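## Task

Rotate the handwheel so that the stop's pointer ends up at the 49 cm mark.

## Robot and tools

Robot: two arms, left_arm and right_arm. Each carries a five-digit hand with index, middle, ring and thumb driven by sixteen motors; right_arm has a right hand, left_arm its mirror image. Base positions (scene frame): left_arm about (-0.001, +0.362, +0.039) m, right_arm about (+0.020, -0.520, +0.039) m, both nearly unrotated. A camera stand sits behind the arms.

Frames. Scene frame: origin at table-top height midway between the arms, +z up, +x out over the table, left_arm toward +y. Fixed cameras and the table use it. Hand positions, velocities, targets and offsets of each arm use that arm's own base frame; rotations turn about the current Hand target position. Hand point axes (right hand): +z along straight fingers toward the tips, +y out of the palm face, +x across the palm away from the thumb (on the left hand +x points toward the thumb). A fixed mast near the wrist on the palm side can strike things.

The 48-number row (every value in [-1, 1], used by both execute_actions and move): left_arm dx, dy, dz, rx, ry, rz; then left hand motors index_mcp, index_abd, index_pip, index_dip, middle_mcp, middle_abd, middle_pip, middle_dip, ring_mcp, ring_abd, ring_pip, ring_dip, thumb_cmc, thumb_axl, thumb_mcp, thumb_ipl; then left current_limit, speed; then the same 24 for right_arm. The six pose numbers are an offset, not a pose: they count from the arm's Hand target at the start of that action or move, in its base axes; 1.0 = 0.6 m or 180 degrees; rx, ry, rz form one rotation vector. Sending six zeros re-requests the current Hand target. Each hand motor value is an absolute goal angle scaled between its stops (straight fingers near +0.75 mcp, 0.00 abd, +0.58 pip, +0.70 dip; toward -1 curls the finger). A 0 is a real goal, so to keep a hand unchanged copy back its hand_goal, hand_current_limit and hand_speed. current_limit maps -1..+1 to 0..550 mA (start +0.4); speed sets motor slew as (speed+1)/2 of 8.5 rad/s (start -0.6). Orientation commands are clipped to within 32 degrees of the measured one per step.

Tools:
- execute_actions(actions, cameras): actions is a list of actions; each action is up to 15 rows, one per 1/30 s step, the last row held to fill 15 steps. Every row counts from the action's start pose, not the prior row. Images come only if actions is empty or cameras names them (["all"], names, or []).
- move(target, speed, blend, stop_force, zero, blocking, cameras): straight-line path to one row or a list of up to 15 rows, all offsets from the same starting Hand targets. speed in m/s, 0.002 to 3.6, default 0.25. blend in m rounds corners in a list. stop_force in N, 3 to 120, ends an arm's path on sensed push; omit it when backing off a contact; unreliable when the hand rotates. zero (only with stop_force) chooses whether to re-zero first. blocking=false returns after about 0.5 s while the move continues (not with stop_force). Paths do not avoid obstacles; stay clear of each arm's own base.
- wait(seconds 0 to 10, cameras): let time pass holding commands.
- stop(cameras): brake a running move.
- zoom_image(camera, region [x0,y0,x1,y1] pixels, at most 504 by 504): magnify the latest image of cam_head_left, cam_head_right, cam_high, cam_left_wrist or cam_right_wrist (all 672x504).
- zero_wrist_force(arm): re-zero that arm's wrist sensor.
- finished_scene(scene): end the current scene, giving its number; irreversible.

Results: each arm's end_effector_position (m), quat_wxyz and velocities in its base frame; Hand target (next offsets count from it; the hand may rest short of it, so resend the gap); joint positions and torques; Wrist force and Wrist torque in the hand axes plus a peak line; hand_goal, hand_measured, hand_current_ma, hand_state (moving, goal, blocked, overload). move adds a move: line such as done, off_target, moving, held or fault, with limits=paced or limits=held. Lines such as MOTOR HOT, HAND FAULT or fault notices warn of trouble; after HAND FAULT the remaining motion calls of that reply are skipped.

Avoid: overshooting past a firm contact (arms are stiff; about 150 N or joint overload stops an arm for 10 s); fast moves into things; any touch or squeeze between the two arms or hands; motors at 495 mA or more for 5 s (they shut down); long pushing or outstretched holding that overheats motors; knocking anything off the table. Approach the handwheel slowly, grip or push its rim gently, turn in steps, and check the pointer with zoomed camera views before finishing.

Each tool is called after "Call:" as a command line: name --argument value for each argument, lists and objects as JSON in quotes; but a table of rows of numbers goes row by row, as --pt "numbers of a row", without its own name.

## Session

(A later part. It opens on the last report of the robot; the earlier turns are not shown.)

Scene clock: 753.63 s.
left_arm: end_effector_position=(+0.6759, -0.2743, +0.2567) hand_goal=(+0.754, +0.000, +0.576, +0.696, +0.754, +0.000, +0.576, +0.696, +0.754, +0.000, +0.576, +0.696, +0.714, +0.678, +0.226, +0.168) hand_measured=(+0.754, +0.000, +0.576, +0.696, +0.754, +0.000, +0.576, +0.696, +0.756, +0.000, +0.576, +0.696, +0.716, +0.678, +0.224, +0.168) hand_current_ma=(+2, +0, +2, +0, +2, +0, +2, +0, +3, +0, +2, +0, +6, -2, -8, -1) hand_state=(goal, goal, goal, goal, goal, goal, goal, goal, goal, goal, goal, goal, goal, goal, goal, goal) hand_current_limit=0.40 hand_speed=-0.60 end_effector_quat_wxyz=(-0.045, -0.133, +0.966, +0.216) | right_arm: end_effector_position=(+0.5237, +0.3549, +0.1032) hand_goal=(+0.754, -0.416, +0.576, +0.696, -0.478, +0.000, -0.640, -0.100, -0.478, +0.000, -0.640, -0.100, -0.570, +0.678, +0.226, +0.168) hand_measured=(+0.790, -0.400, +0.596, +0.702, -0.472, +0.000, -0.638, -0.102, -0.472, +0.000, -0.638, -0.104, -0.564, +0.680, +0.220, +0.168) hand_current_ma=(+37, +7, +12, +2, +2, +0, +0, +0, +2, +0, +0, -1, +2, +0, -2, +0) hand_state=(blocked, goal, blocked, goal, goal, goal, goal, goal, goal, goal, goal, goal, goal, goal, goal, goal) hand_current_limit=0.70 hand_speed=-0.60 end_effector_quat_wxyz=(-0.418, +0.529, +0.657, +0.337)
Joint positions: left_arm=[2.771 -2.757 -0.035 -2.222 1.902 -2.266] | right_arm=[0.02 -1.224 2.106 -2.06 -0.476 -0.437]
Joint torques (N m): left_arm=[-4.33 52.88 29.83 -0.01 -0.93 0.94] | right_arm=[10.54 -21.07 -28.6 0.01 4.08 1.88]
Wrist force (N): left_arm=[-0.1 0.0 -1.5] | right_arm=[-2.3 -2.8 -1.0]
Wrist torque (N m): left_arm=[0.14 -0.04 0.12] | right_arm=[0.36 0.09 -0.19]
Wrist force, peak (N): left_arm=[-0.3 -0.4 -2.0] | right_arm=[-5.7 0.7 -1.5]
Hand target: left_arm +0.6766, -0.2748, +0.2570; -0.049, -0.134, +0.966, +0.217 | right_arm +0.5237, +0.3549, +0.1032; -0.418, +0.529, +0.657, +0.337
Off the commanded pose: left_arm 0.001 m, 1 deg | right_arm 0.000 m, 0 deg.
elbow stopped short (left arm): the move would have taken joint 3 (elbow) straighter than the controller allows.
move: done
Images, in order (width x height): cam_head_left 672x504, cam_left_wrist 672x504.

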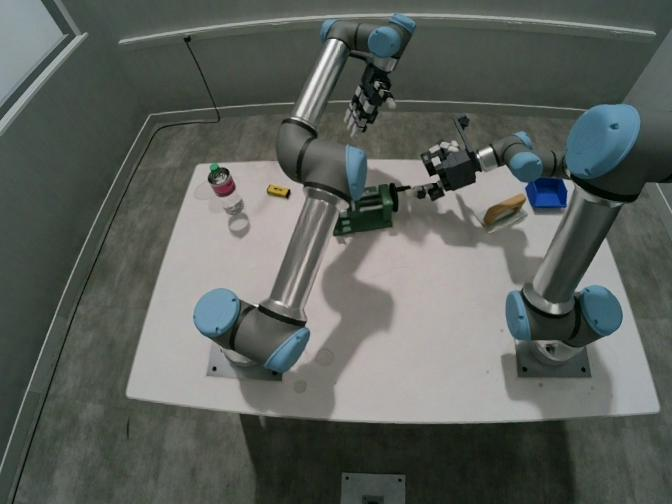

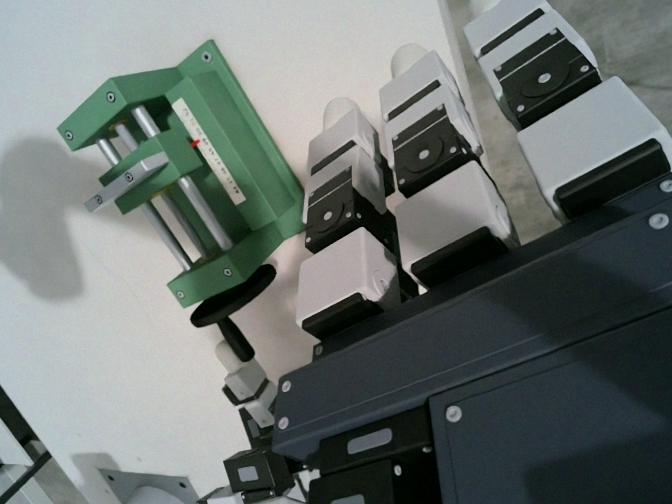

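Call:
move --pt "0 0 0 0 0 0 0.754 0 0.576 0.696 0.754 0 0.576 0.696 0.754 0 0.576 0.696 0.714 0.678 0.226 0.168 0.4 -0.6 0.0209 0.0045 0.0088 0 0 0 0.754 -0.417 0.576 0.696 -0.479 0 -0.64 -0.1 -0.479 0 -0.64 -0.1 -0.571 0.678 0.226 0.168 0.7 -0.6" --pt "0 0 0 0 0 0 0.754 0 0.576 0.696 0.754 0 0.576 0.696 0.754 0 0.576 0.696 0.714 0.678 0.226 0.168 0.4 -0.6 0.0675 0.0145 -0.011 0 0 0 0.754 -0.417 0.576 0.696 -0.479 0 -0.64 -0.1 -0.479 0 -0.64 -0.1 -0.571 0.678 0.226 0.168 0.7 -0.6" --pt "0 0 0 0 0 0 0.754 0 0.576 0.696 0.754 0 0.576 0.696 0.754 0 0.576 0.696 0.714 0.678 0.226 0.168 0.4 -0.6 0.0869 0.0186 -0.0587 0 0 0 0.754 -0.417 0.576 0.696 -0.479 0 -0.64 -0.1 -0.479 0 -0.64 -0.1 -0.571 0.678 0.226 0.168 0.7 -0.6" --pt "0 0 0 0 0 0 0.754 0 0.576 0.696 0.754 0 0.576 0.696 0.754 0 0.576 0.696 0.714 0.678 0.226 0.168 0.4 -0.6 0.0675 0.0145 -0.1063 0 0 0 0.754 -0.417 0.576 0.696 -0.479 0 -0.64 -0.1 -0.479 0 -0.64 -0.1 -0.571 0.678 0.226 0.168 0.7 -0.6" --pt "0 0 0 0 0 0 0.754 0 0.576 0.696 0.754 0 0.576 0.696 0.754 0 0.576 0.696 0.714 0.678 0.226 0.168 0.4 -0.6 0.0209 0.0045 -0.1262 0 0 0 0.754 -0.417 0.576 0.696 -0.479 0 -0.64 -0.1 -0.479 0 -0.64 -0.1 -0.571 0.678 0.226 0.168 0.7 -0.6" --pt "0 0 0 0 0 0 0.754 0 0.576 0.696 0.754 0 0.576 0.696 0.754 0 0.576 0.696 0.714 0.678 0.226 0.168 0.4 -0.6 -0.0258 -0.0055 -0.1063 0 0 0 0.754 -0.417 0.576 0.696 -0.479 0 -0.64 -0.1 -0.479 0 -0.64 -0.1 -0.571 0.678 0.226 0.168 0.7 -0.6" --pt "0 0 0 0 0 0 0.754 0 0.576 0.696 0.754 0 0.576 0.696 0.754 0 0.576 0.696 0.714 0.678 0.226 0.168 0.4 -0.6 -0.0452 -0.0097 -0.0587 0 0 0 0.754 -0.417 0.576 0.696 -0.479 0 -0.64 -0.1 -0.479 0 -0.64 -0.1 -0.571 0.678 0.226 0.168 0.7 -0.6" --pt "0 0 0 0 0 0 0.754 0 0.576 0.696 0.754 0 0.576 0.696 0.754 0 0.576 0.696 0.714 0.678 0.226 0.168 0.4 -0.6 -0.0258 -0.0055 -0.011 0 0 0 0.754 -0.417 0.576 0.696 -0.479 0 -0.64 -0.1 -0.479 0 -0.64 -0.1 -0.571 0.678 0.226 0.168 0.7 -0.6" --pt "0 0 0 0 0 0 0.754 0 0.576 0.696 0.754 0 0.576 0.696 0.754 0 0.576 0.696 0.714 0.678 0.226 0.168 0.4 -0.6 0 0 0 0 0 0 0.754 -0.417 0.576 0.696 -0.479 0 -0.64 -0.1 -0.479 0 -0.64 -0.1 -0.571 0.678 0.226 0.168 0.7 -0.6" --speed 0.08 --blend 0.004 --cameras '["cam_head_left","cam_left_wrist"]'

Call:
zoom_image --camera "cam_head_left" --region '[380, 160, 460, 220]'

Call:
zoom_image --camera "cam_left_wrist" --region '[170, 230, 290, 390]'

Call:
zoom_image --camera "cam_left_wrist" --region '[170, 90, 250, 210]'

Scene clock: 781.33 s.
left_arm: end_effector_position=(+0.6759, -0.2743, +0.2567) hand_goal=(+0.754, +0.000, +0.576, +0.696, +0.754, +0.000, +0.576, +0.696, +0.754, +0.000, +0.576, +0.696, +0.714, +0.678, +0.226, +0.168) hand_measured=(+0.754, +0.000, +0.576, +0.696, +0.754, +0.000, +0.576, +0.696, +0.756, +0.000, +0.576, +0.696, +0.716, +0.678, +0.224, +0.168) hand_current_ma=(+2, +0, +2, +0, +2, +0, +2, +0, +3, +0, +2, +0, +6, -2, -8, -1) hand_state=(goal, goal, goal, goal, goal, goal, goal, goal, goal, goal, goal, goal, goal, goal, goal, goal) hand_current_limit=0.40 hand_speed=-0.60 end_effector_quat_wxyz=(-0.045, -0.133, +0.966, +0.216) | right_arm: end_effector_position=(+0.5236, +0.3549, +0.1031) hand_goal=(+0.754, -0.416, +0.576, +0.696, -0.478, +0.000, -0.640, -0.100, -0.478, +0.000, -0.640, -0.100, -0.570, +0.678, +0.226, +0.168) hand_measured=(+0.750, -0.414, +0.574, +0.694, -0.472, +0.000, -0.638, -0.102, -0.472, +0.000, -0.638, -0.104, -0.564, +0.680, +0.220, +0.168) hand_current_ma=(-1, +0, +0, +0, +2, +0, +0, +0, +2, +0, +0, -1, +2, +0, -2, +0) hand_state=(goal, goal, goal, goal, goal, goal, goal, goal, goal, goal, goal, goal, goal, goal, goal, goal) hand_current_limit=0.70 hand_speed=-0.60 end_effector_quat_wxyz=(-0.418, +0.529, +0.657, +0.337)
Joint positions: left_arm=[2.771 -2.757 -0.035 -2.222 1.902 -2.266] | right_arm=[0.02 -1.224 2.107 -2.06 -0.476 -0.436]
Joint torques (N m): left_arm=[-4.94 52.96 30.22 -0.04 -0.97 1.09] | right_arm=[10.47 -20.89 -28.04 0.21 3.57 1.99]
Wrist force (N): left_arm=[0.0 -0.4 -1.5] | right_arm=[-1.7 0.2 -0.3]
Wrist torque (N m): left_arm=[0.09 -0.04 0.12] | right_arm=[0.23 0.09 -0.10]
Wrist force, peak (N): left_arm=[-0.1 -0.4 -2.0] | right_arm=[-4.1 4.4 -2.5]
Hand target: left_arm +0.6766, -0.2748, +0.2570; -0.049, -0.134, +0.966, +0.217 | right_arm +0.5237, +0.3549, +0.1032; -0.418, +0.529, +0.657, +0.337
Off the commanded pose: left_arm 0.001 m, 1 deg | right_arm 0.000 m, 0 deg.
elbow stopped short (left arm): the move would have taken joint 3 (elbow) straighter than the controller allows.
move: done
Images, in order (width x height): cam_head_left 672x504, cam_left_wrist 672x504.

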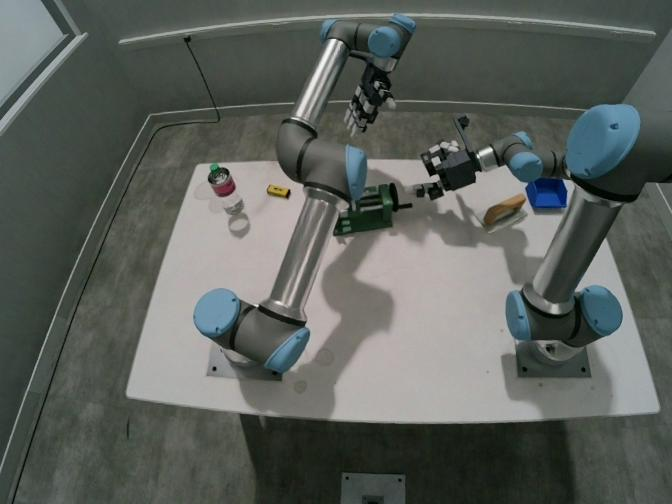

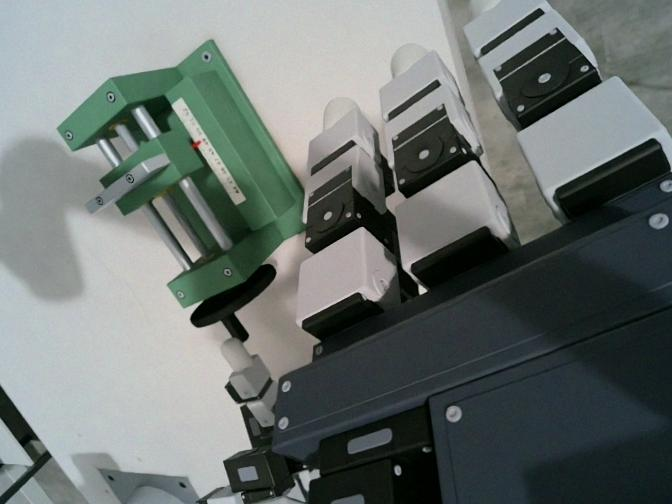

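Scaled by 6.300 from the camera's 672x504 image, which has a finer 960x720 frame.

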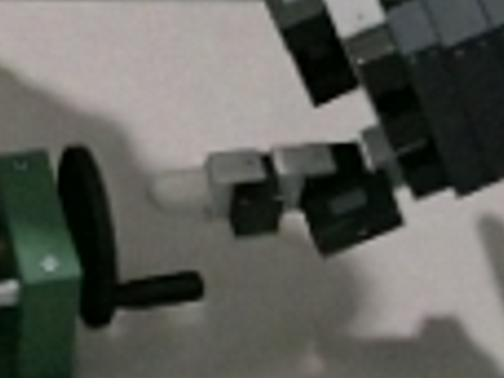

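Scaled by 3.150 from the camera's 672x504 image, which has a finer 960x720 frame.

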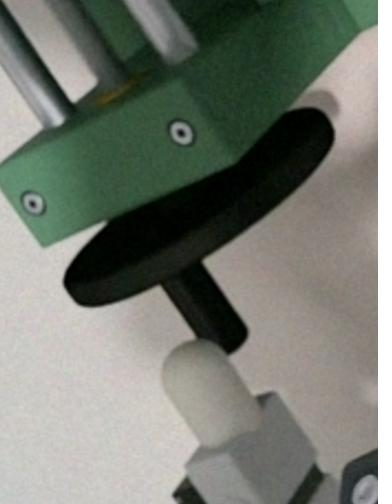

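Scaled by 4.200 from the camera's 672x504 image, which has a finer 960x720 frame.

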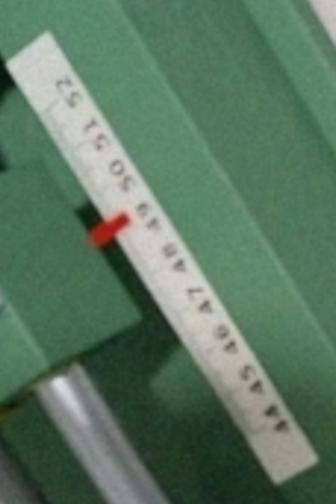

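Call:
move --pt "0 0 0 0 0 0 0.754 0 0.576 0.696 0.754 0 0.576 0.696 0.754 0 0.576 0.696 0.714 0.678 0.226 0.168 0.4 -0.6 -0.0932 -0.02 0 0 0 0 0.754 -0.417 0.576 0.696 -0.479 0 -0.64 -0.1 -0.479 0 -0.64 -0.1 -0.571 0.678 0.226 0.168 0.7 -0.6" --pt "0 0 0 0 0 0 0.754 0 0.576 0.696 0.754 0 0.576 0.696 0.754 0 0.576 0.696 0.714 0.678 0.226 0.168 0.4 -0.6 -0.0932 -0.02 -0.117 0 0 0 0.754 -0.417 0.576 0.696 -0.479 0 -0.64 -0.1 -0.479 0 -0.64 -0.1 -0.571 0.678 0.226 0.168 0.7 -0.6" --pt "0 0 0 0 0 0 0.754 0 0.576 0.696 0.754 0 0.576 0.696 0.754 0 0.576 0.696 0.714 0.678 0.226 0.168 0.4 -0.6 -0.0282 -0.006 -0.112 0 0 0 0.754 -0.417 0.576 0.696 -0.479 0 -0.64 -0.1 -0.479 0 -0.64 -0.1 -0.571 0.678 0.226 0.168 0.7 -0.6" --speed 0.1 --cameras '["cam_head_left","cam_left_wrist"]'

Call:
zoom_image --camera "cam_head_left" --region '[380, 160, 460, 220]'

Call:
zoom_image --camera "cam_left_wrist" --region '[170, 230, 290, 390]'

Scene clock: 810.60 s.
left_arm: end_effector_position=(+0.6759, -0.2743, +0.2567) hand_goal=(+0.754, +0.000, +0.576, +0.696, +0.754, +0.000, +0.576, +0.696, +0.754, +0.000, +0.576, +0.696, +0.714, +0.678, +0.226, +0.168) hand_measured=(+0.754, +0.000, +0.576, +0.696, +0.754, +0.000, +0.576, +0.696, +0.756, +0.000, +0.576, +0.696, +0.716, +0.678, +0.224, +0.168) hand_current_ma=(+2, +0, +2, +0, +2, +0, +2, +0, +3, +0, +2, +0, +6, -2, -8, -1) hand_state=(goal, goal, goal, goal, goal, goal, goal, goal, goal, goal, goal, goal, goal, goal, goal, goal) hand_current_limit=0.40 hand_speed=-0.60 end_effector_quat_wxyz=(-0.045, -0.133, +0.966, +0.216) | right_arm: end_effector_position=(+0.5067, +0.3513, +0.0360) hand_goal=(+0.754, -0.416, +0.576, +0.696, -0.478, +0.000, -0.640, -0.100, -0.478, +0.000, -0.640, -0.100, -0.570, +0.678, +0.226, +0.168) hand_measured=(+0.752, -0.414, +0.574, +0.694, -0.472, +0.000, -0.638, -0.102, -0.472, +0.000, -0.638, -0.104, -0.564, +0.680, +0.220, +0.168) hand_current_ma=(+0, +0, +0, +0, +2, +0, +0, +0, +2, +0, +0, -1, +2, +0, -2, +0) hand_state=(goal, goal, goal, goal, goal, goal, goal, goal, goal, goal, goal, goal, goal, goal, goal, goal) hand_current_limit=0.70 hand_speed=-0.60 end_effector_quat_wxyz=(-0.418, +0.529, +0.657, +0.337)
Joint positions: left_arm=[2.771 -2.757 -0.035 -2.222 1.902 -2.266] | right_arm=[0.013 -1.096 2.185 -2.253 -0.479 -0.451]
Joint torques (N m): left_arm=[-4.25 52.77 30.45 -0.03 -0.95 0.93] | right_arm=[10.15 -21.36 -24.37 0.36 3.65 2.24]
Wrist force (N): left_arm=[-0.3 -0.2 -1.6] | right_arm=[-1.7 0.0 0.0]
Wrist torque (N m): left_arm=[0.12 -0.02 0.11] | right_arm=[0.17 0.08 -0.12]
Wrist force, peak (N): left_arm=[-0.5 -0.4 -2.0] | right_arm=[-2.7 0.1 0.2]
Hand target: left_arm +0.6766, -0.2748, +0.2570; -0.049, -0.134, +0.966, +0.217 | right_arm +0.5068, +0.3513, +0.0360; -0.418, +0.529, +0.657, +0.337
Off the commanded pose: left_arm 0.001 m, 1 deg | right_arm 0.000 m, 0 deg.
elbow stopped short (left arm): the move would have taken joint 3 (elbow) straighter than the controller allows.
move: done
Images, in order (width x height): cam_head_left 672x504, cam_left_wrist 672x504.

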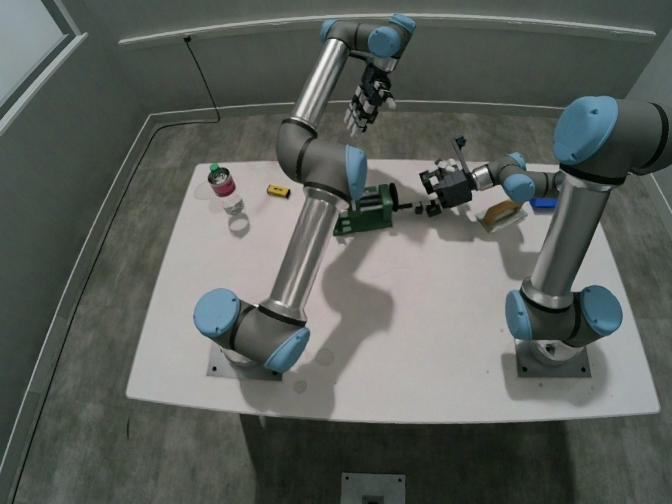

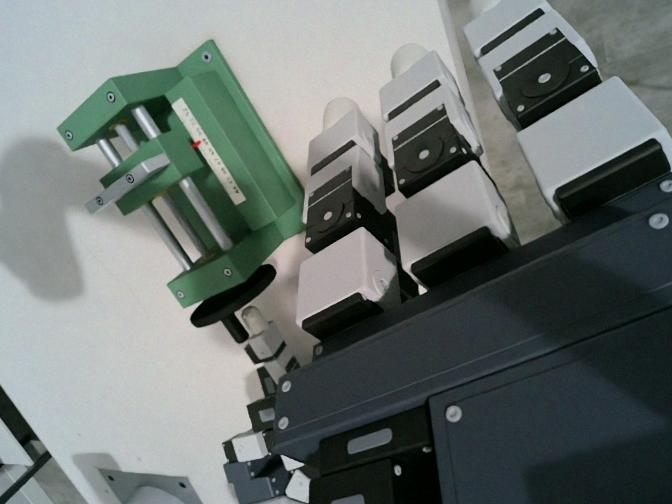

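Scaled by 6.300 from the camera's 672x504 image, which has a finer 960x720 frame.

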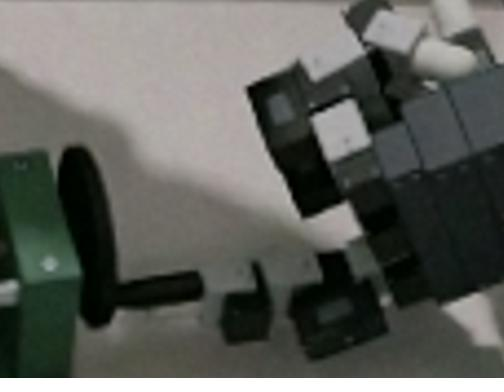

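Scaled by 3.150 from the camera's 672x504 image, which has a finer 960x720 frame.

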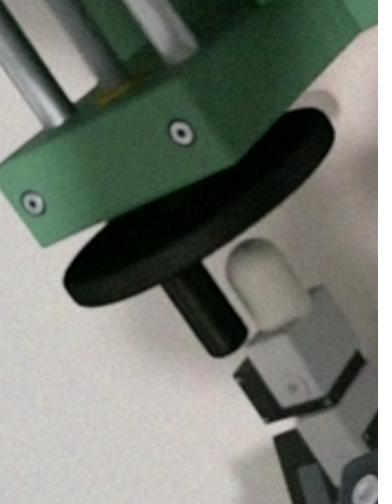

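Call:
move --pt "0 0 0 0 0 0 0.754 0 0.576 0.696 0.754 0 0.576 0.696 0.754 0 0.576 0.696 0.714 0.678 0.226 0.168 0.4 -0.6 -0.0073 -0.0016 0.02 0 0 0 0.754 -0.417 0.576 0.696 -0.479 0 -0.64 -0.1 -0.479 0 -0.64 -0.1 -0.571 0.678 0.226 0.168 0.7 -0.6" --pt "0 0 0 0 0 0 0.754 0 0.576 0.696 0.754 0 0.576 0.696 0.754 0 0.576 0.696 0.714 0.678 0.226 0.168 0.4 -0.6 -0.0152 -0.0032 0.0418 0 0 0 0.754 -0.417 0.576 0.696 -0.479 0 -0.64 -0.1 -0.479 0 -0.64 -0.1 -0.571 0.678 0.226 0.168 0.7 -0.6" --speed 0.05 --blend 0.004 --cameras '["cam_head_left","cam_left_wrist"]'

Call:
zoom_image --camera "cam_head_left" --region '[380, 160, 460, 220]'

Call:
zoom_image --camera "cam_left_wrist" --region '[170, 230, 290, 390]'

Scene clock: 833.20 s.
left_arm: end_effector_position=(+0.6759, -0.2743, +0.2567) hand_goal=(+0.754, +0.000, +0.576, +0.696, +0.754, +0.000, +0.576, +0.696, +0.754, +0.000, +0.576, +0.696, +0.714, +0.678, +0.226, +0.168) hand_measured=(+0.754, +0.000, +0.576, +0.696, +0.754, +0.000, +0.576, +0.696, +0.756, +0.000, +0.576, +0.696, +0.716, +0.678, +0.224, +0.168) hand_current_ma=(+2, +0, +2, +0, +2, +0, +2, +0, +3, +0, +2, +0, +6, -2, -8, -1) hand_state=(goal, goal, goal, goal, goal, goal, goal, goal, goal, goal, goal, goal, goal, goal, goal, goal) hand_current_limit=0.40 hand_speed=-0.60 end_effector_quat_wxyz=(-0.045, -0.133, +0.966, +0.216) | right_arm: end_effector_position=(+0.4977, +0.3494, +0.0610) hand_goal=(+0.754, -0.416, +0.576, +0.696, -0.478, +0.000, -0.640, -0.100, -0.478, +0.000, -0.640, -0.100, -0.570, +0.678, +0.226, +0.168) hand_measured=(+0.732, -0.372, +0.564, +0.692, -0.472, +0.000, -0.638, -0.102, -0.472, +0.000, -0.638, -0.104, -0.564, +0.680, +0.220, +0.168) hand_current_ma=(-17, +37, -5, +0, +2, +0, +0, +0, +2, +0, +0, -1, +2, +0, -2, +0) hand_state=(blocked, blocked, goal, goal, goal, goal, goal, goal, goal, goal, goal, goal, goal, goal, goal, goal) hand_current_limit=0.70 hand_speed=-0.60 end_effector_quat_wxyz=(-0.418, +0.529, +0.657, +0.337)
Joint positions: left_arm=[2.771 -2.757 -0.035 -2.222 1.902 -2.266] | right_arm=[0.009 -1.174 2.202 -2.186 -0.48 -0.458]
Joint torques (N m): left_arm=[-4.1 53.29 30.53 0.14 -0.76 0.93] | right_arm=[-9.12 -36.32 -2.88 0.33 -0.1 -2.81]
Wrist force (N): left_arm=[-0.4 -0.4 -1.6] | right_arm=[-4.9 0.9 -0.2]
Wrist torque (N m): left_arm=[0.11 0.00 0.09] | right_arm=[0.12 -0.13 -0.17]
Wrist force, peak (N): left_arm=[-0.3 -0.2 -2.1] | right_arm=[-5.2 1.5 -1.4]
Hand target: left_arm +0.6766, -0.2748, +0.2570; -0.049, -0.134, +0.966, +0.217 | right_arm +0.4977, +0.3494, +0.0611; -0.418, +0.529, +0.657, +0.337
Off the commanded pose: left_arm 0.001 m, 1 deg | right_arm 0.000 m, 0 deg.
elbow stopped short (left arm): the move would have taken joint 3 (elbow) straighter than the controller allows.
move: done
Images, in order (width x height): cam_head_left 672x504, cam_left_wrist 672x504.

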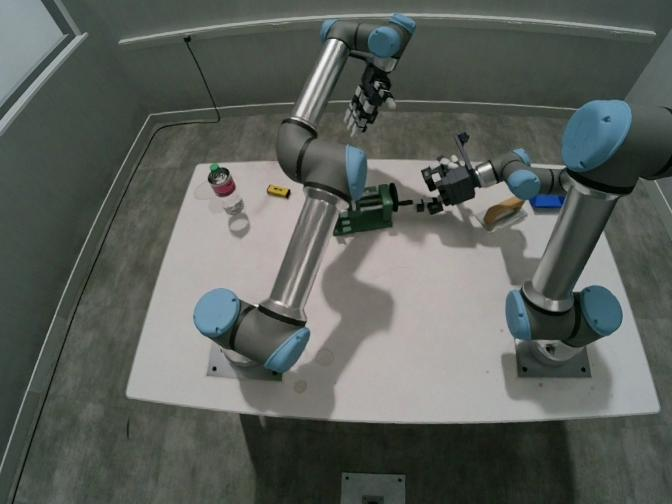

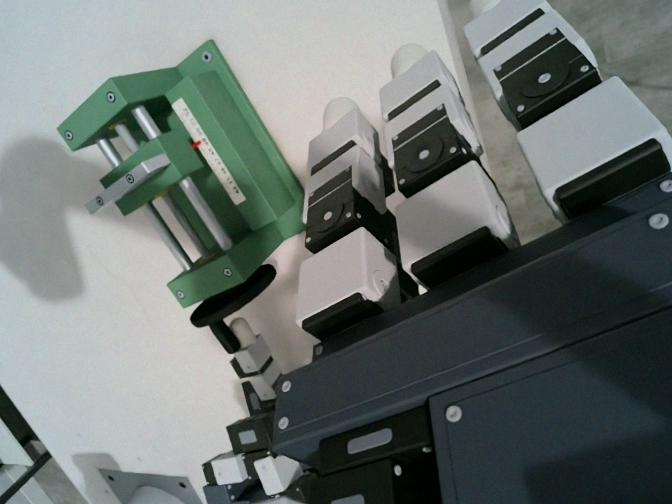

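Scaled by 6.300 from the camera's 672x504 image, which has a finer 960x720 frame.

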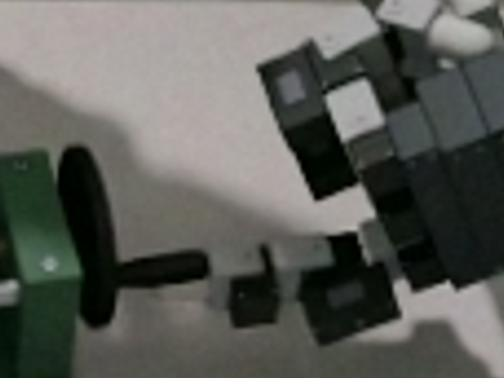

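Scaled by 3.150 from the camera's 672x504 image, which has a finer 960x720 frame.

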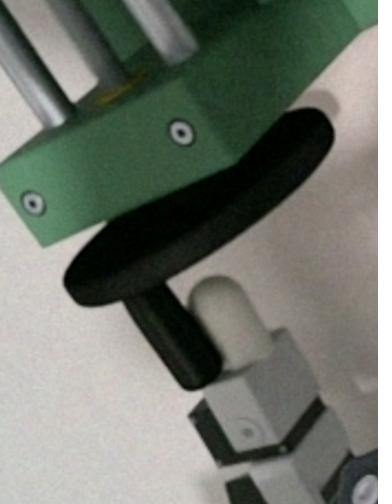

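Call:
move --pt "0 0 0 0 0 0 0.754 0 0.576 0.696 0.754 0 0.576 0.696 0.754 0 0.576 0.696 0.714 0.678 0.226 0.168 0.4 -0.6 -0.0132 -0.0028 0.0115 0 0 0 0.754 -0.417 0.576 0.696 -0.479 0 -0.64 -0.1 -0.479 0 -0.64 -0.1 -0.571 0.678 0.226 0.168 0.7 -0.6" --pt "0 0 0 0 0 0 0.754 0 0.576 0.696 0.754 0 0.576 0.696 0.754 0 0.576 0.696 0.714 0.678 0.226 0.168 0.4 -0.6 0.0085 0.0018 0.0652 0 0 0 0.754 -0.417 0.576 0.696 -0.479 0 -0.64 -0.1 -0.479 0 -0.64 -0.1 -0.571 0.678 0.226 0.168 0.7 -0.6" --pt "0 0 0 0 0 0 0.754 0 0.576 0.696 0.754 0 0.576 0.696 0.754 0 0.576 0.696 0.714 0.678 0.226 0.168 0.4 -0.6 0.061 0.0131 0.0873 0 0 0 0.754 -0.417 0.576 0.696 -0.479 0 -0.64 -0.1 -0.479 0 -0.64 -0.1 -0.571 0.678 0.226 0.168 0.7 -0.6" --pt "0 0 0 0 0 0 0.754 0 0.576 0.696 0.754 0 0.576 0.696 0.754 0 0.576 0.696 0.714 0.678 0.226 0.168 0.4 -0.6 0.1134 0.0243 0.0652 0 0 0 0.754 -0.417 0.576 0.696 -0.479 0 -0.64 -0.1 -0.479 0 -0.64 -0.1 -0.571 0.678 0.226 0.168 0.7 -0.6" --pt "0 0 0 0 0 0 0.754 0 0.576 0.696 0.754 0 0.576 0.696 0.754 0 0.576 0.696 0.714 0.678 0.226 0.168 0.4 -0.6 0.1351 0.0289 0.0115 0 0 0 0.754 -0.417 0.576 0.696 -0.479 0 -0.64 -0.1 -0.479 0 -0.64 -0.1 -0.571 0.678 0.226 0.168 0.7 -0.6" --pt "0 0 0 0 0 0 0.754 0 0.576 0.696 0.754 0 0.576 0.696 0.754 0 0.576 0.696 0.714 0.678 0.226 0.168 0.4 -0.6 0.1134 0.0243 -0.0422 0 0 0 0.754 -0.417 0.576 0.696 -0.479 0 -0.64 -0.1 -0.479 0 -0.64 -0.1 -0.571 0.678 0.226 0.168 0.7 -0.6" --pt "0 0 0 0 0 0 0.754 0 0.576 0.696 0.754 0 0.576 0.696 0.754 0 0.576 0.696 0.714 0.678 0.226 0.168 0.4 -0.6 0.061 0.0131 -0.0643 0 0 0 0.754 -0.417 0.576 0.696 -0.479 0 -0.64 -0.1 -0.479 0 -0.64 -0.1 -0.571 0.678 0.226 0.168 0.7 -0.6" --speed 0.08 --blend 0.004 --cameras '["cam_head_left","cam_left_wrist"]'

Call:
zoom_image --camera "cam_head_left" --region '[380, 160, 460, 220]'

Call:
zoom_image --camera "cam_left_wrist" --region '[170, 230, 290, 390]'

Scene clock: 876.87 s.
left_arm: end_effector_position=(+0.6759, -0.2743, +0.2567) hand_goal=(+0.754, +0.000, +0.576, +0.696, +0.754, +0.000, +0.576, +0.696, +0.754, +0.000, +0.576, +0.696, +0.714, +0.678, +0.226, +0.168) hand_measured=(+0.754, +0.000, +0.576, +0.696, +0.754, +0.000, +0.576, +0.696, +0.756, +0.000, +0.576, +0.696, +0.716, +0.678, +0.224, +0.168) hand_current_ma=(+2, +0, +2, +0, +2, +0, +2, +0, +3, +0, +2, +0, +6, -2, -8, -1) hand_state=(goal, goal, goal, goal, goal, goal, goal, goal, goal, goal, goal, goal, goal, goal, goal, goal) hand_current_limit=0.40 hand_speed=-0.60 end_effector_quat_wxyz=(-0.045, -0.133, +0.966, +0.216) | right_arm: end_effector_position=(+0.5344, +0.3573, +0.0225) hand_goal=(+0.754, -0.416, +0.576, +0.696, -0.478, +0.000, -0.640, -0.100, -0.478, +0.000, -0.640, -0.100, -0.570, +0.678, +0.226, +0.168) hand_measured=(+0.750, -0.412, +0.574, +0.694, -0.472, +0.000, -0.638, -0.102, -0.472, +0.000, -0.638, -0.104, -0.564, +0.680, +0.220, +0.168) hand_current_ma=(-1, +0, +0, +0, +2, +0, +0, +0, +2, +0, +0, -1, +2, +0, -2, +0) hand_state=(goal, goal, goal, goal, goal, goal, goal, goal, goal, goal, goal, goal, goal, goal, goal, goal) hand_current_limit=0.70 hand_speed=-0.60 end_effector_quat_wxyz=(-0.418, +0.529, +0.657, +0.337)
Joint positions: left_arm=[2.771 -2.757 -0.035 -2.222 1.902 -2.266] | right_arm=[0.024 -1.021 2.107 -2.271 -0.475 -0.428]
Joint torques (N m): left_arm=[-4.41 53.14 31.27 0.56 -0.29 0.75] | right_arm=[-10.66 -40.55 -3.29 -4.26 -0.77 -2.73]
Wrist force (N): left_arm=[-0.6 0.0 -1.6] | right_arm=[-1.8 -0.2 -0.1]
Wrist torque (N m): left_arm=[0.16 0.01 0.07] | right_arm=[0.15 0.10 0.05]
Wrist force, peak (N): left_arm=[-0.1 -0.4 -2.2] | right_arm=[-5.4 -0.5 -1.0]
Hand target: left_arm +0.6766, -0.2748, +0.2570; -0.049, -0.134, +0.966, +0.217 | right_arm +0.5343, +0.3572, +0.0225; -0.418, +0.529, +0.657, +0.337
Off the commanded pose: left_arm 0.001 m, 1 deg | right_arm 0.000 m, 0 deg.
elbow stopped short (left arm): the move would have taken joint 3 (elbow) straighter than the controller allows.
move: done
Images, in order (width x height): cam_head_left 672x504, cam_left_wrist 672x504.

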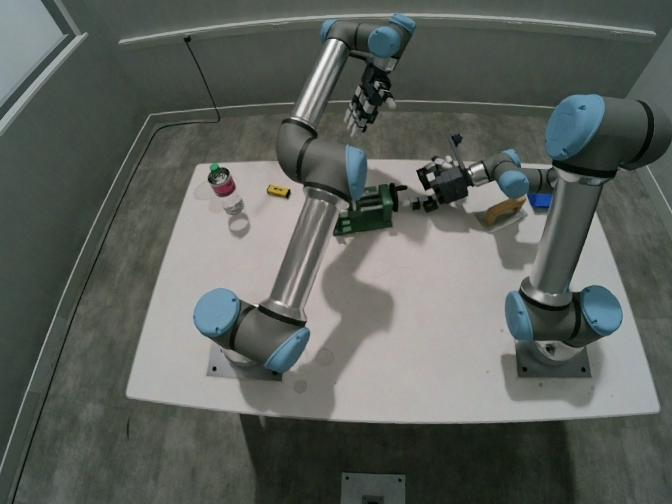

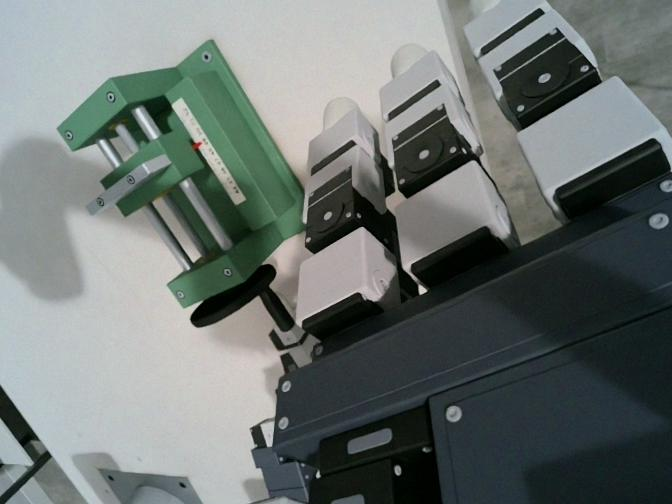

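Scaled by 6.300 from the camera's 672x504 image, which has a finer 960x720 frame.

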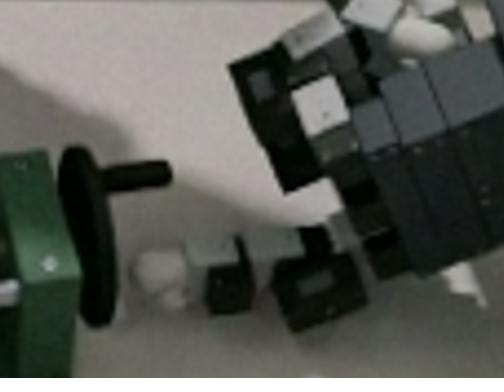

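Scaled by 3.150 from the camera's 672x504 image, which has a finer 960x720 frame.

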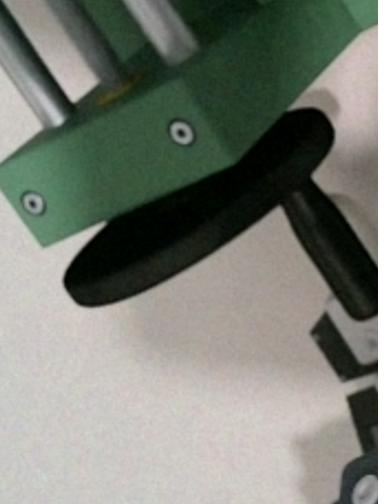

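Call:
move --pt "0 0 0 0 0 0 0.754 0 0.576 0.696 0.754 0 0.576 0.696 0.754 0 0.576 0.696 0.714 0.678 0.226 0.168 0.4 -0.6 0.0245 -0.114 0 0 0 0 0.548 0 0.576 0.696 0.548 0 0.576 0.696 -0.479 0 -0.64 -0.1 -0.571 0.678 0.226 0.168 0.7 -0.6" --pt "0 0 0 0 0 0 0.754 0 0.576 0.696 0.754 0 0.576 0.696 0.754 0 0.576 0.696 0.714 0.678 0.226 0.168 0.4 -0.6 -0.0503 -0.12 0.25 0.0965 -0.4425 0.2115 0.548 0 0.576 0.696 0.548 0 0.576 0.696 -0.479 0 -0.64 -0.1 -0.571 0.678 0.226 0.168 0.7 -0.6" --pt "0 0 0 0 0 0 0.754 0 0.576 0.696 0.754 0 0.576 0.696 0.754 0 0.576 0.696 0.714 0.678 0.226 0.168 0.4 -0.6 -0.0503 -0.0557 0.171 0.0965 -0.4425 0.2115 0.548 0 0.576 0.696 0.548 0 0.576 0.696 -0.479 0 -0.64 -0.1 -0.571 0.678 0.226 0.168 0.7 -0.6" --speed 0.3 --cameras '["all"]'

Call:
zoom_image --camera "cam_head_left" --region '[380, 140, 480, 215]'

Call:
zoom_image --camera "cam_left_wrist" --region '[170, 230, 320, 430]'

Scene clock: 1037.70 s.
left_arm: end_effector_position=(+0.6759, -0.2743, +0.2567) hand_goal=(+0.754, +0.000, +0.576, +0.696, +0.754, +0.000, +0.576, +0.696, +0.754, +0.000, +0.576, +0.696, +0.714, +0.678, +0.226, +0.168) hand_measured=(+0.754, +0.000, +0.576, +0.696, +0.754, +0.000, +0.576, +0.696, +0.756, +0.000, +0.576, +0.696, +0.716, +0.678, +0.224, +0.168) hand_current_ma=(+2, +0, +2, +0, +2, +0, +2, +0, +3, +0, +2, +0, +6, -2, -8, -1) hand_state=(goal, goal, goal, goal, goal, goal, goal, goal, goal, goal, goal, goal, goal, goal, goal, goal) hand_current_limit=0.40 hand_speed=-0.60 end_effector_quat_wxyz=(-0.045, -0.133, +0.966, +0.216) | right_arm: end_effector_position=(+0.5041, +0.3238, +0.1251) hand_goal=(+0.548, +0.000, +0.576, +0.696, +0.548, +0.000, +0.576, +0.696, -0.478, +0.000, -0.640, -0.100, -0.570, +0.678, +0.226, +0.168) hand_measured=(+0.556, +0.000, +0.576, +0.694, +0.556, +0.002, +0.576, +0.694, -0.472, +0.000, -0.640, -0.104, -0.566, +0.680, +0.220, +0.168) hand_current_ma=(+2, +0, +0, +0, +2, +0, +0, +0, +1, +0, +0, -1, +1, +0, -2, +0) hand_state=(goal, goal, goal, goal, goal, goal, goal, goal, goal, goal, goal, goal, goal, goal, goal, goal) hand_current_limit=0.70 hand_speed=-0.60 end_effector_quat_wxyz=(-0.058, -0.090, +0.839, +0.534)
Joint positions: left_arm=[2.771 -2.757 -0.035 -2.222 1.902 -2.266] | right_arm=[-0.1 -1.024 2.002 -1.964 -0.532 -2.225]
Joint torques (N m): left_arm=[-4.65 53.54 33.6 1.48 1.29 0.67] | right_arm=[10.87 -26.46 -3.22 -3.66 3.5 2.1]
Wrist force (N): left_arm=[-0.5 -0.4 -1.8] | right_arm=[-0.2 -1.9 -0.2]
Wrist torque (N m): left_arm=[0.12 0.01 0.09] | right_arm=[-0.14 -0.10 0.02]
Wrist force, peak (N): left_arm=[-0.4 -0.5 -2.4] | right_arm=[6.1 -0.2 -1.9]
Hand target: left_arm +0.6766, -0.2748, +0.2570; -0.049, -0.134, +0.966, +0.217 | right_arm +0.5041, +0.3238, +0.1251; -0.058, -0.090, +0.839, +0.534
Off the commanded pose: left_arm 0.001 m, 1 deg | right_arm 0.000 m, 0 deg.
elbow stopped short (left arm): the move would have taken joint 3 (elbow) straighter than the controller allows.
move: done

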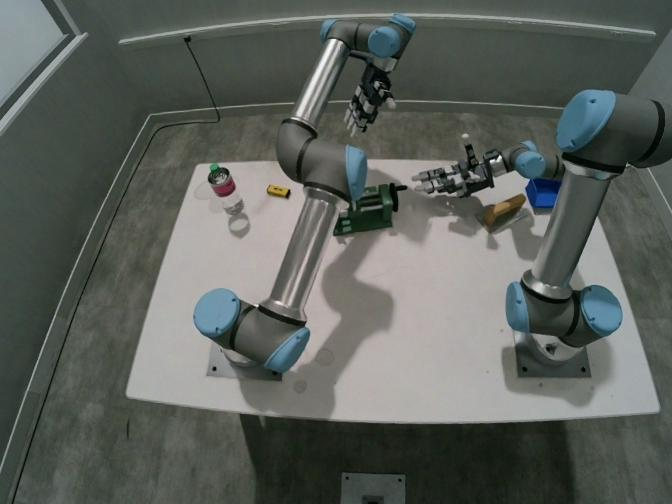

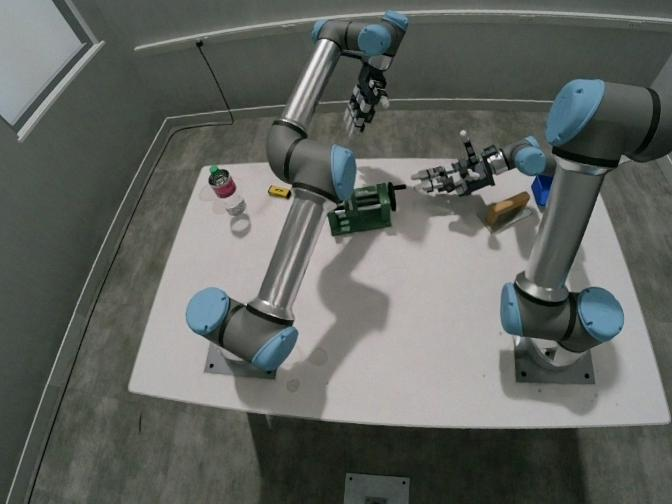

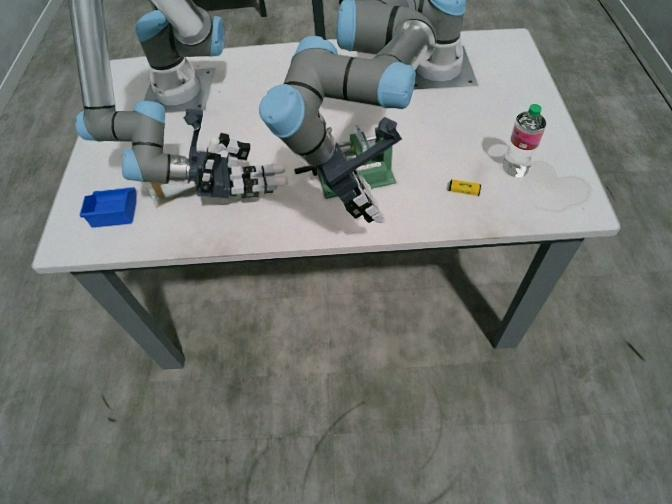

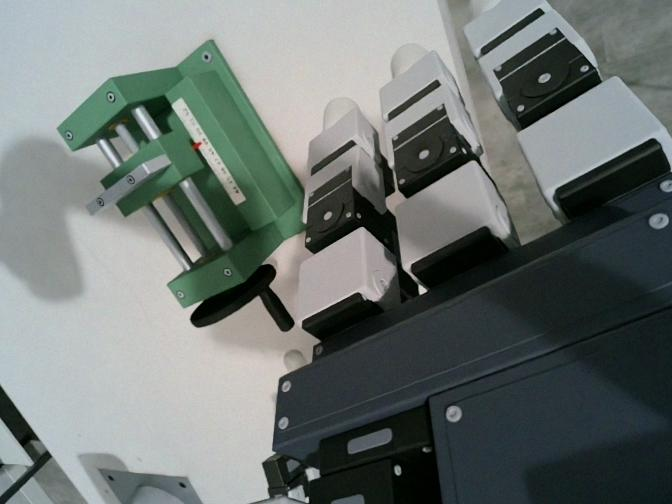

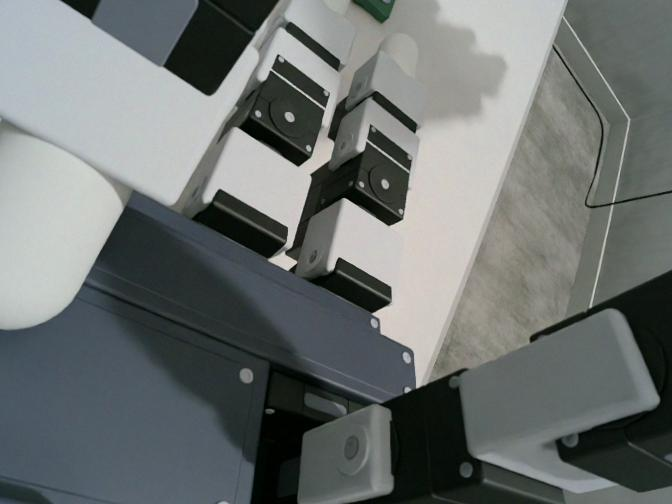

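Scaled by 5.040 from the camera's 672x504 image, which has a finer 960x720 frame.

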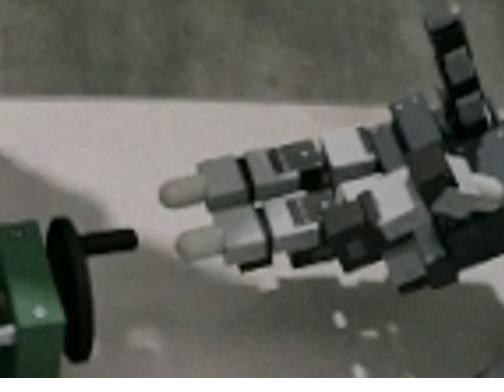

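Scaled by 2.520 from the camera's 672x504 image, which has a finer 960x720 frame.

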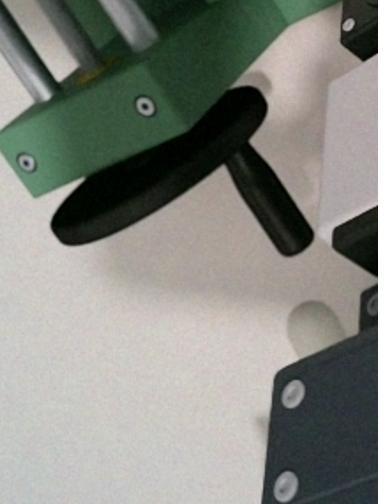

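Call:
move --pt "0 0 0 0 0 0 0.754 0 0.576 0.696 0.754 0 0.576 0.696 0.754 0 0.576 0.696 0.714 0.678 0.226 0.168 0.4 -0.6 -0.0157 -0.0034 -0.0025 0 0 0 0.548 0 0.576 0.696 0.548 0 0.576 0.696 -0.479 0 -0.64 -0.1 -0.571 0.678 0.226 0.168 0.7 -0.6" --pt "0 0 0 0 0 0 0.754 0 0.576 0.696 0.754 0 0.576 0.696 0.754 0 0.576 0.696 0.714 0.678 0.226 0.168 0.4 -0.6 -0.022 0.026 -0.0025 0 0 0 0.548 0 0.576 0.696 0.548 0 0.576 0.696 -0.479 0 -0.64 -0.1 -0.571 0.678 0.226 0.168 0.7 -0.6" --speed 0.1 --cameras '["cam_head_left","cam_left_wrist","cam_high","cam_right_wrist"]'

Call:
zoom_image --camera "cam_head_left" --region '[380, 160, 460, 220]'

Call:
zoom_image --camera "cam_left_wrist" --region '[170, 230, 320, 430]'

Call:
zoom_image --camera "cam_high" --region '[240, 130, 340, 205]'

Scene clock: 1058.13 s.
left_arm: end_effector_position=(+0.6759, -0.2743, +0.2567) hand_goal=(+0.754, +0.000, +0.576, +0.696, +0.754, +0.000, +0.576, +0.696, +0.754, +0.000, +0.576, +0.696, +0.714, +0.678, +0.226, +0.168) hand_measured=(+0.754, +0.000, +0.576, +0.696, +0.754, +0.000, +0.576, +0.696, +0.756, +0.000, +0.576, +0.696, +0.716, +0.678, +0.224, +0.168) hand_current_ma=(+2, +0, +2, +0, +2, +0, +2, +0, +3, +0, +2, +0, +6, -2, -8, -1) hand_state=(goal, goal, goal, goal, goal, goal, goal, goal, goal, goal, goal, goal, goal, goal, goal, goal) hand_current_limit=0.40 hand_speed=-0.60 end_effector_quat_wxyz=(-0.045, -0.133, +0.966, +0.216) | right_arm: end_effector_position=(+0.4909, +0.3393, +0.1236) hand_goal=(+0.548, +0.000, +0.576, +0.696, +0.548, +0.000, +0.576, +0.696, -0.478, +0.000, -0.640, -0.100, -0.570, +0.678, +0.226, +0.168) hand_measured=(+0.556, +0.000, +0.576, +0.694, +0.556, +0.002, +0.576, +0.694, -0.472, +0.000, -0.640, -0.104, -0.566, +0.680, +0.220, +0.168) hand_current_ma=(+2, +0, +0, +0, +2, +0, +0, +0, +1, +0, +0, -1, +1, +0, -2, +0) hand_state=(goal, goal, goal, goal, goal, goal, goal, goal, goal, goal, goal, goal, goal, goal, goal, goal) hand_current_limit=0.70 hand_speed=-0.60 end_effector_quat_wxyz=(-0.058, -0.090, +0.839, +0.534)
Joint positions: left_arm=[2.771 -2.757 -0.035 -2.222 1.902 -2.266] | right_arm=[-0.072 -1.032 2.041 -2.036 -0.518 -2.178]
Joint torques (N m): left_arm=[-4.93 53.9 34.17 1.39 1.46 0.66] | right_arm=[10.25 -25.5 -3.33 -4.02 3.58 2.14]
Wrist force (N): left_arm=[-0.4 -0.4 -1.6] | right_arm=[-0.2 -2.3 0.1]
Wrist torque (N m): left_arm=[0.10 -0.01 0.09] | right_arm=[-0.21 -0.09 0.02]
Wrist force, peak (N): left_arm=[-0.4 -0.2 -2.3] | right_arm=[-0.2 -2.5 -0.6]
Hand target: left_arm +0.6766, -0.2748, +0.2570; -0.049, -0.134, +0.966, +0.217 | right_arm +0.4909, +0.3394, +0.1236; -0.058, -0.090, +0.839, +0.534
Off the commanded pose: left_arm 0.001 m, 1 deg | right_arm 0.000 m, 0 deg.
elbow stopped short (left arm): the move would have taken joint 3 (elbow) straighter than the controller allows.
move: done
Images, in order (width x height): cam_head_left 672x504, cam_high 672x504, cam_left_wrist 672x504, cam_right_wrist 672x504.

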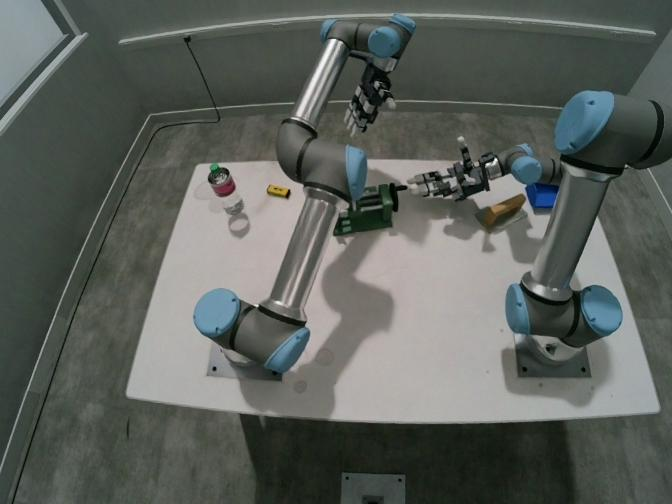

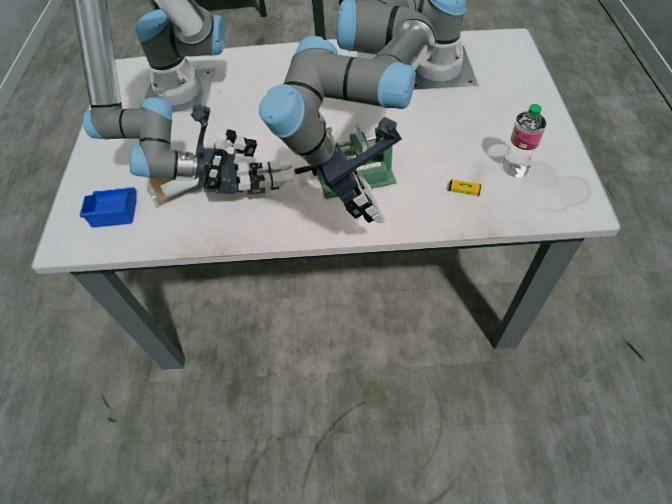

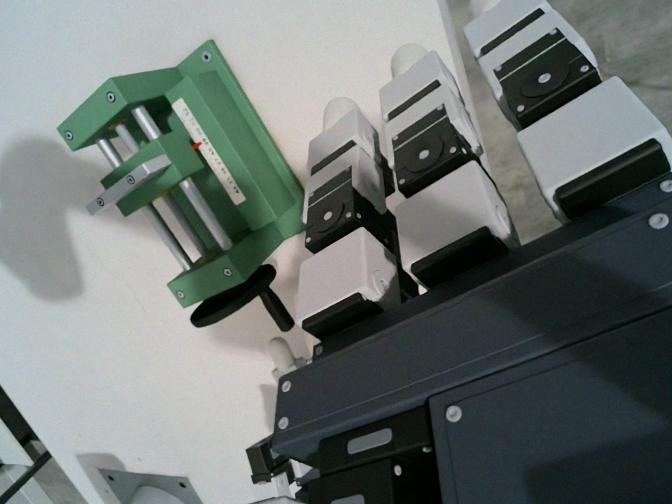

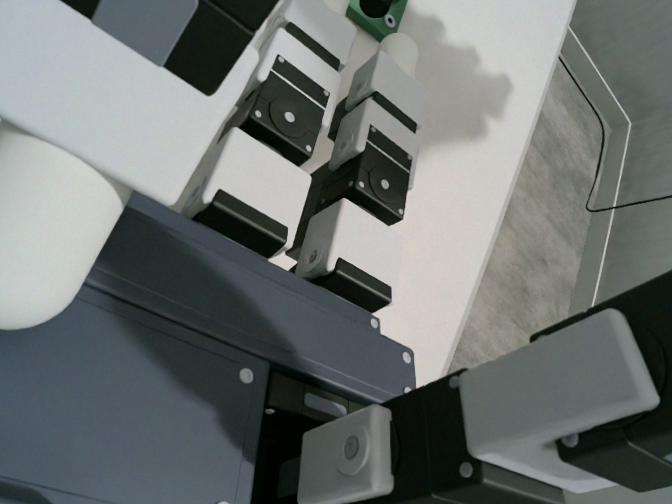

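Scaled by 6.300 from the camera's 672x504 image, which has a finer 960x720 frame.

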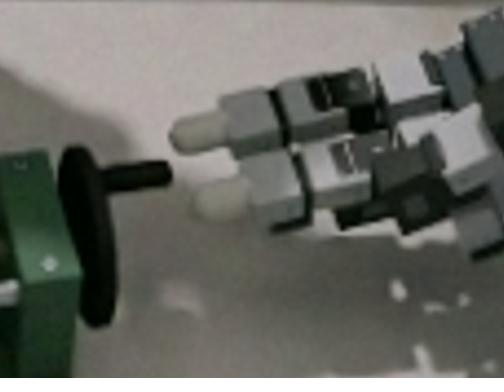

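Scaled by 2.520 from the camera's 672x504 image, which has a finer 960x720 frame.

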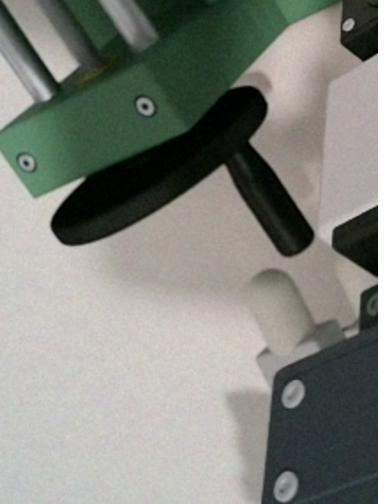

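Scaled by 5.040 from the camera's 672x504 image, which has a finer 960x720 frame.

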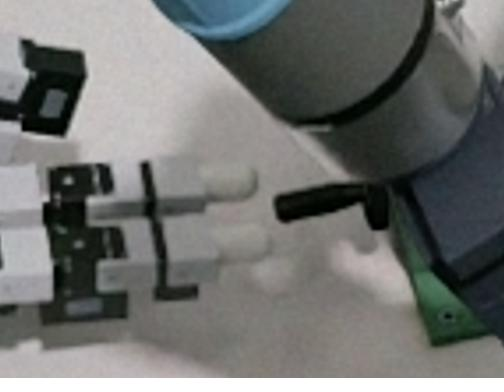

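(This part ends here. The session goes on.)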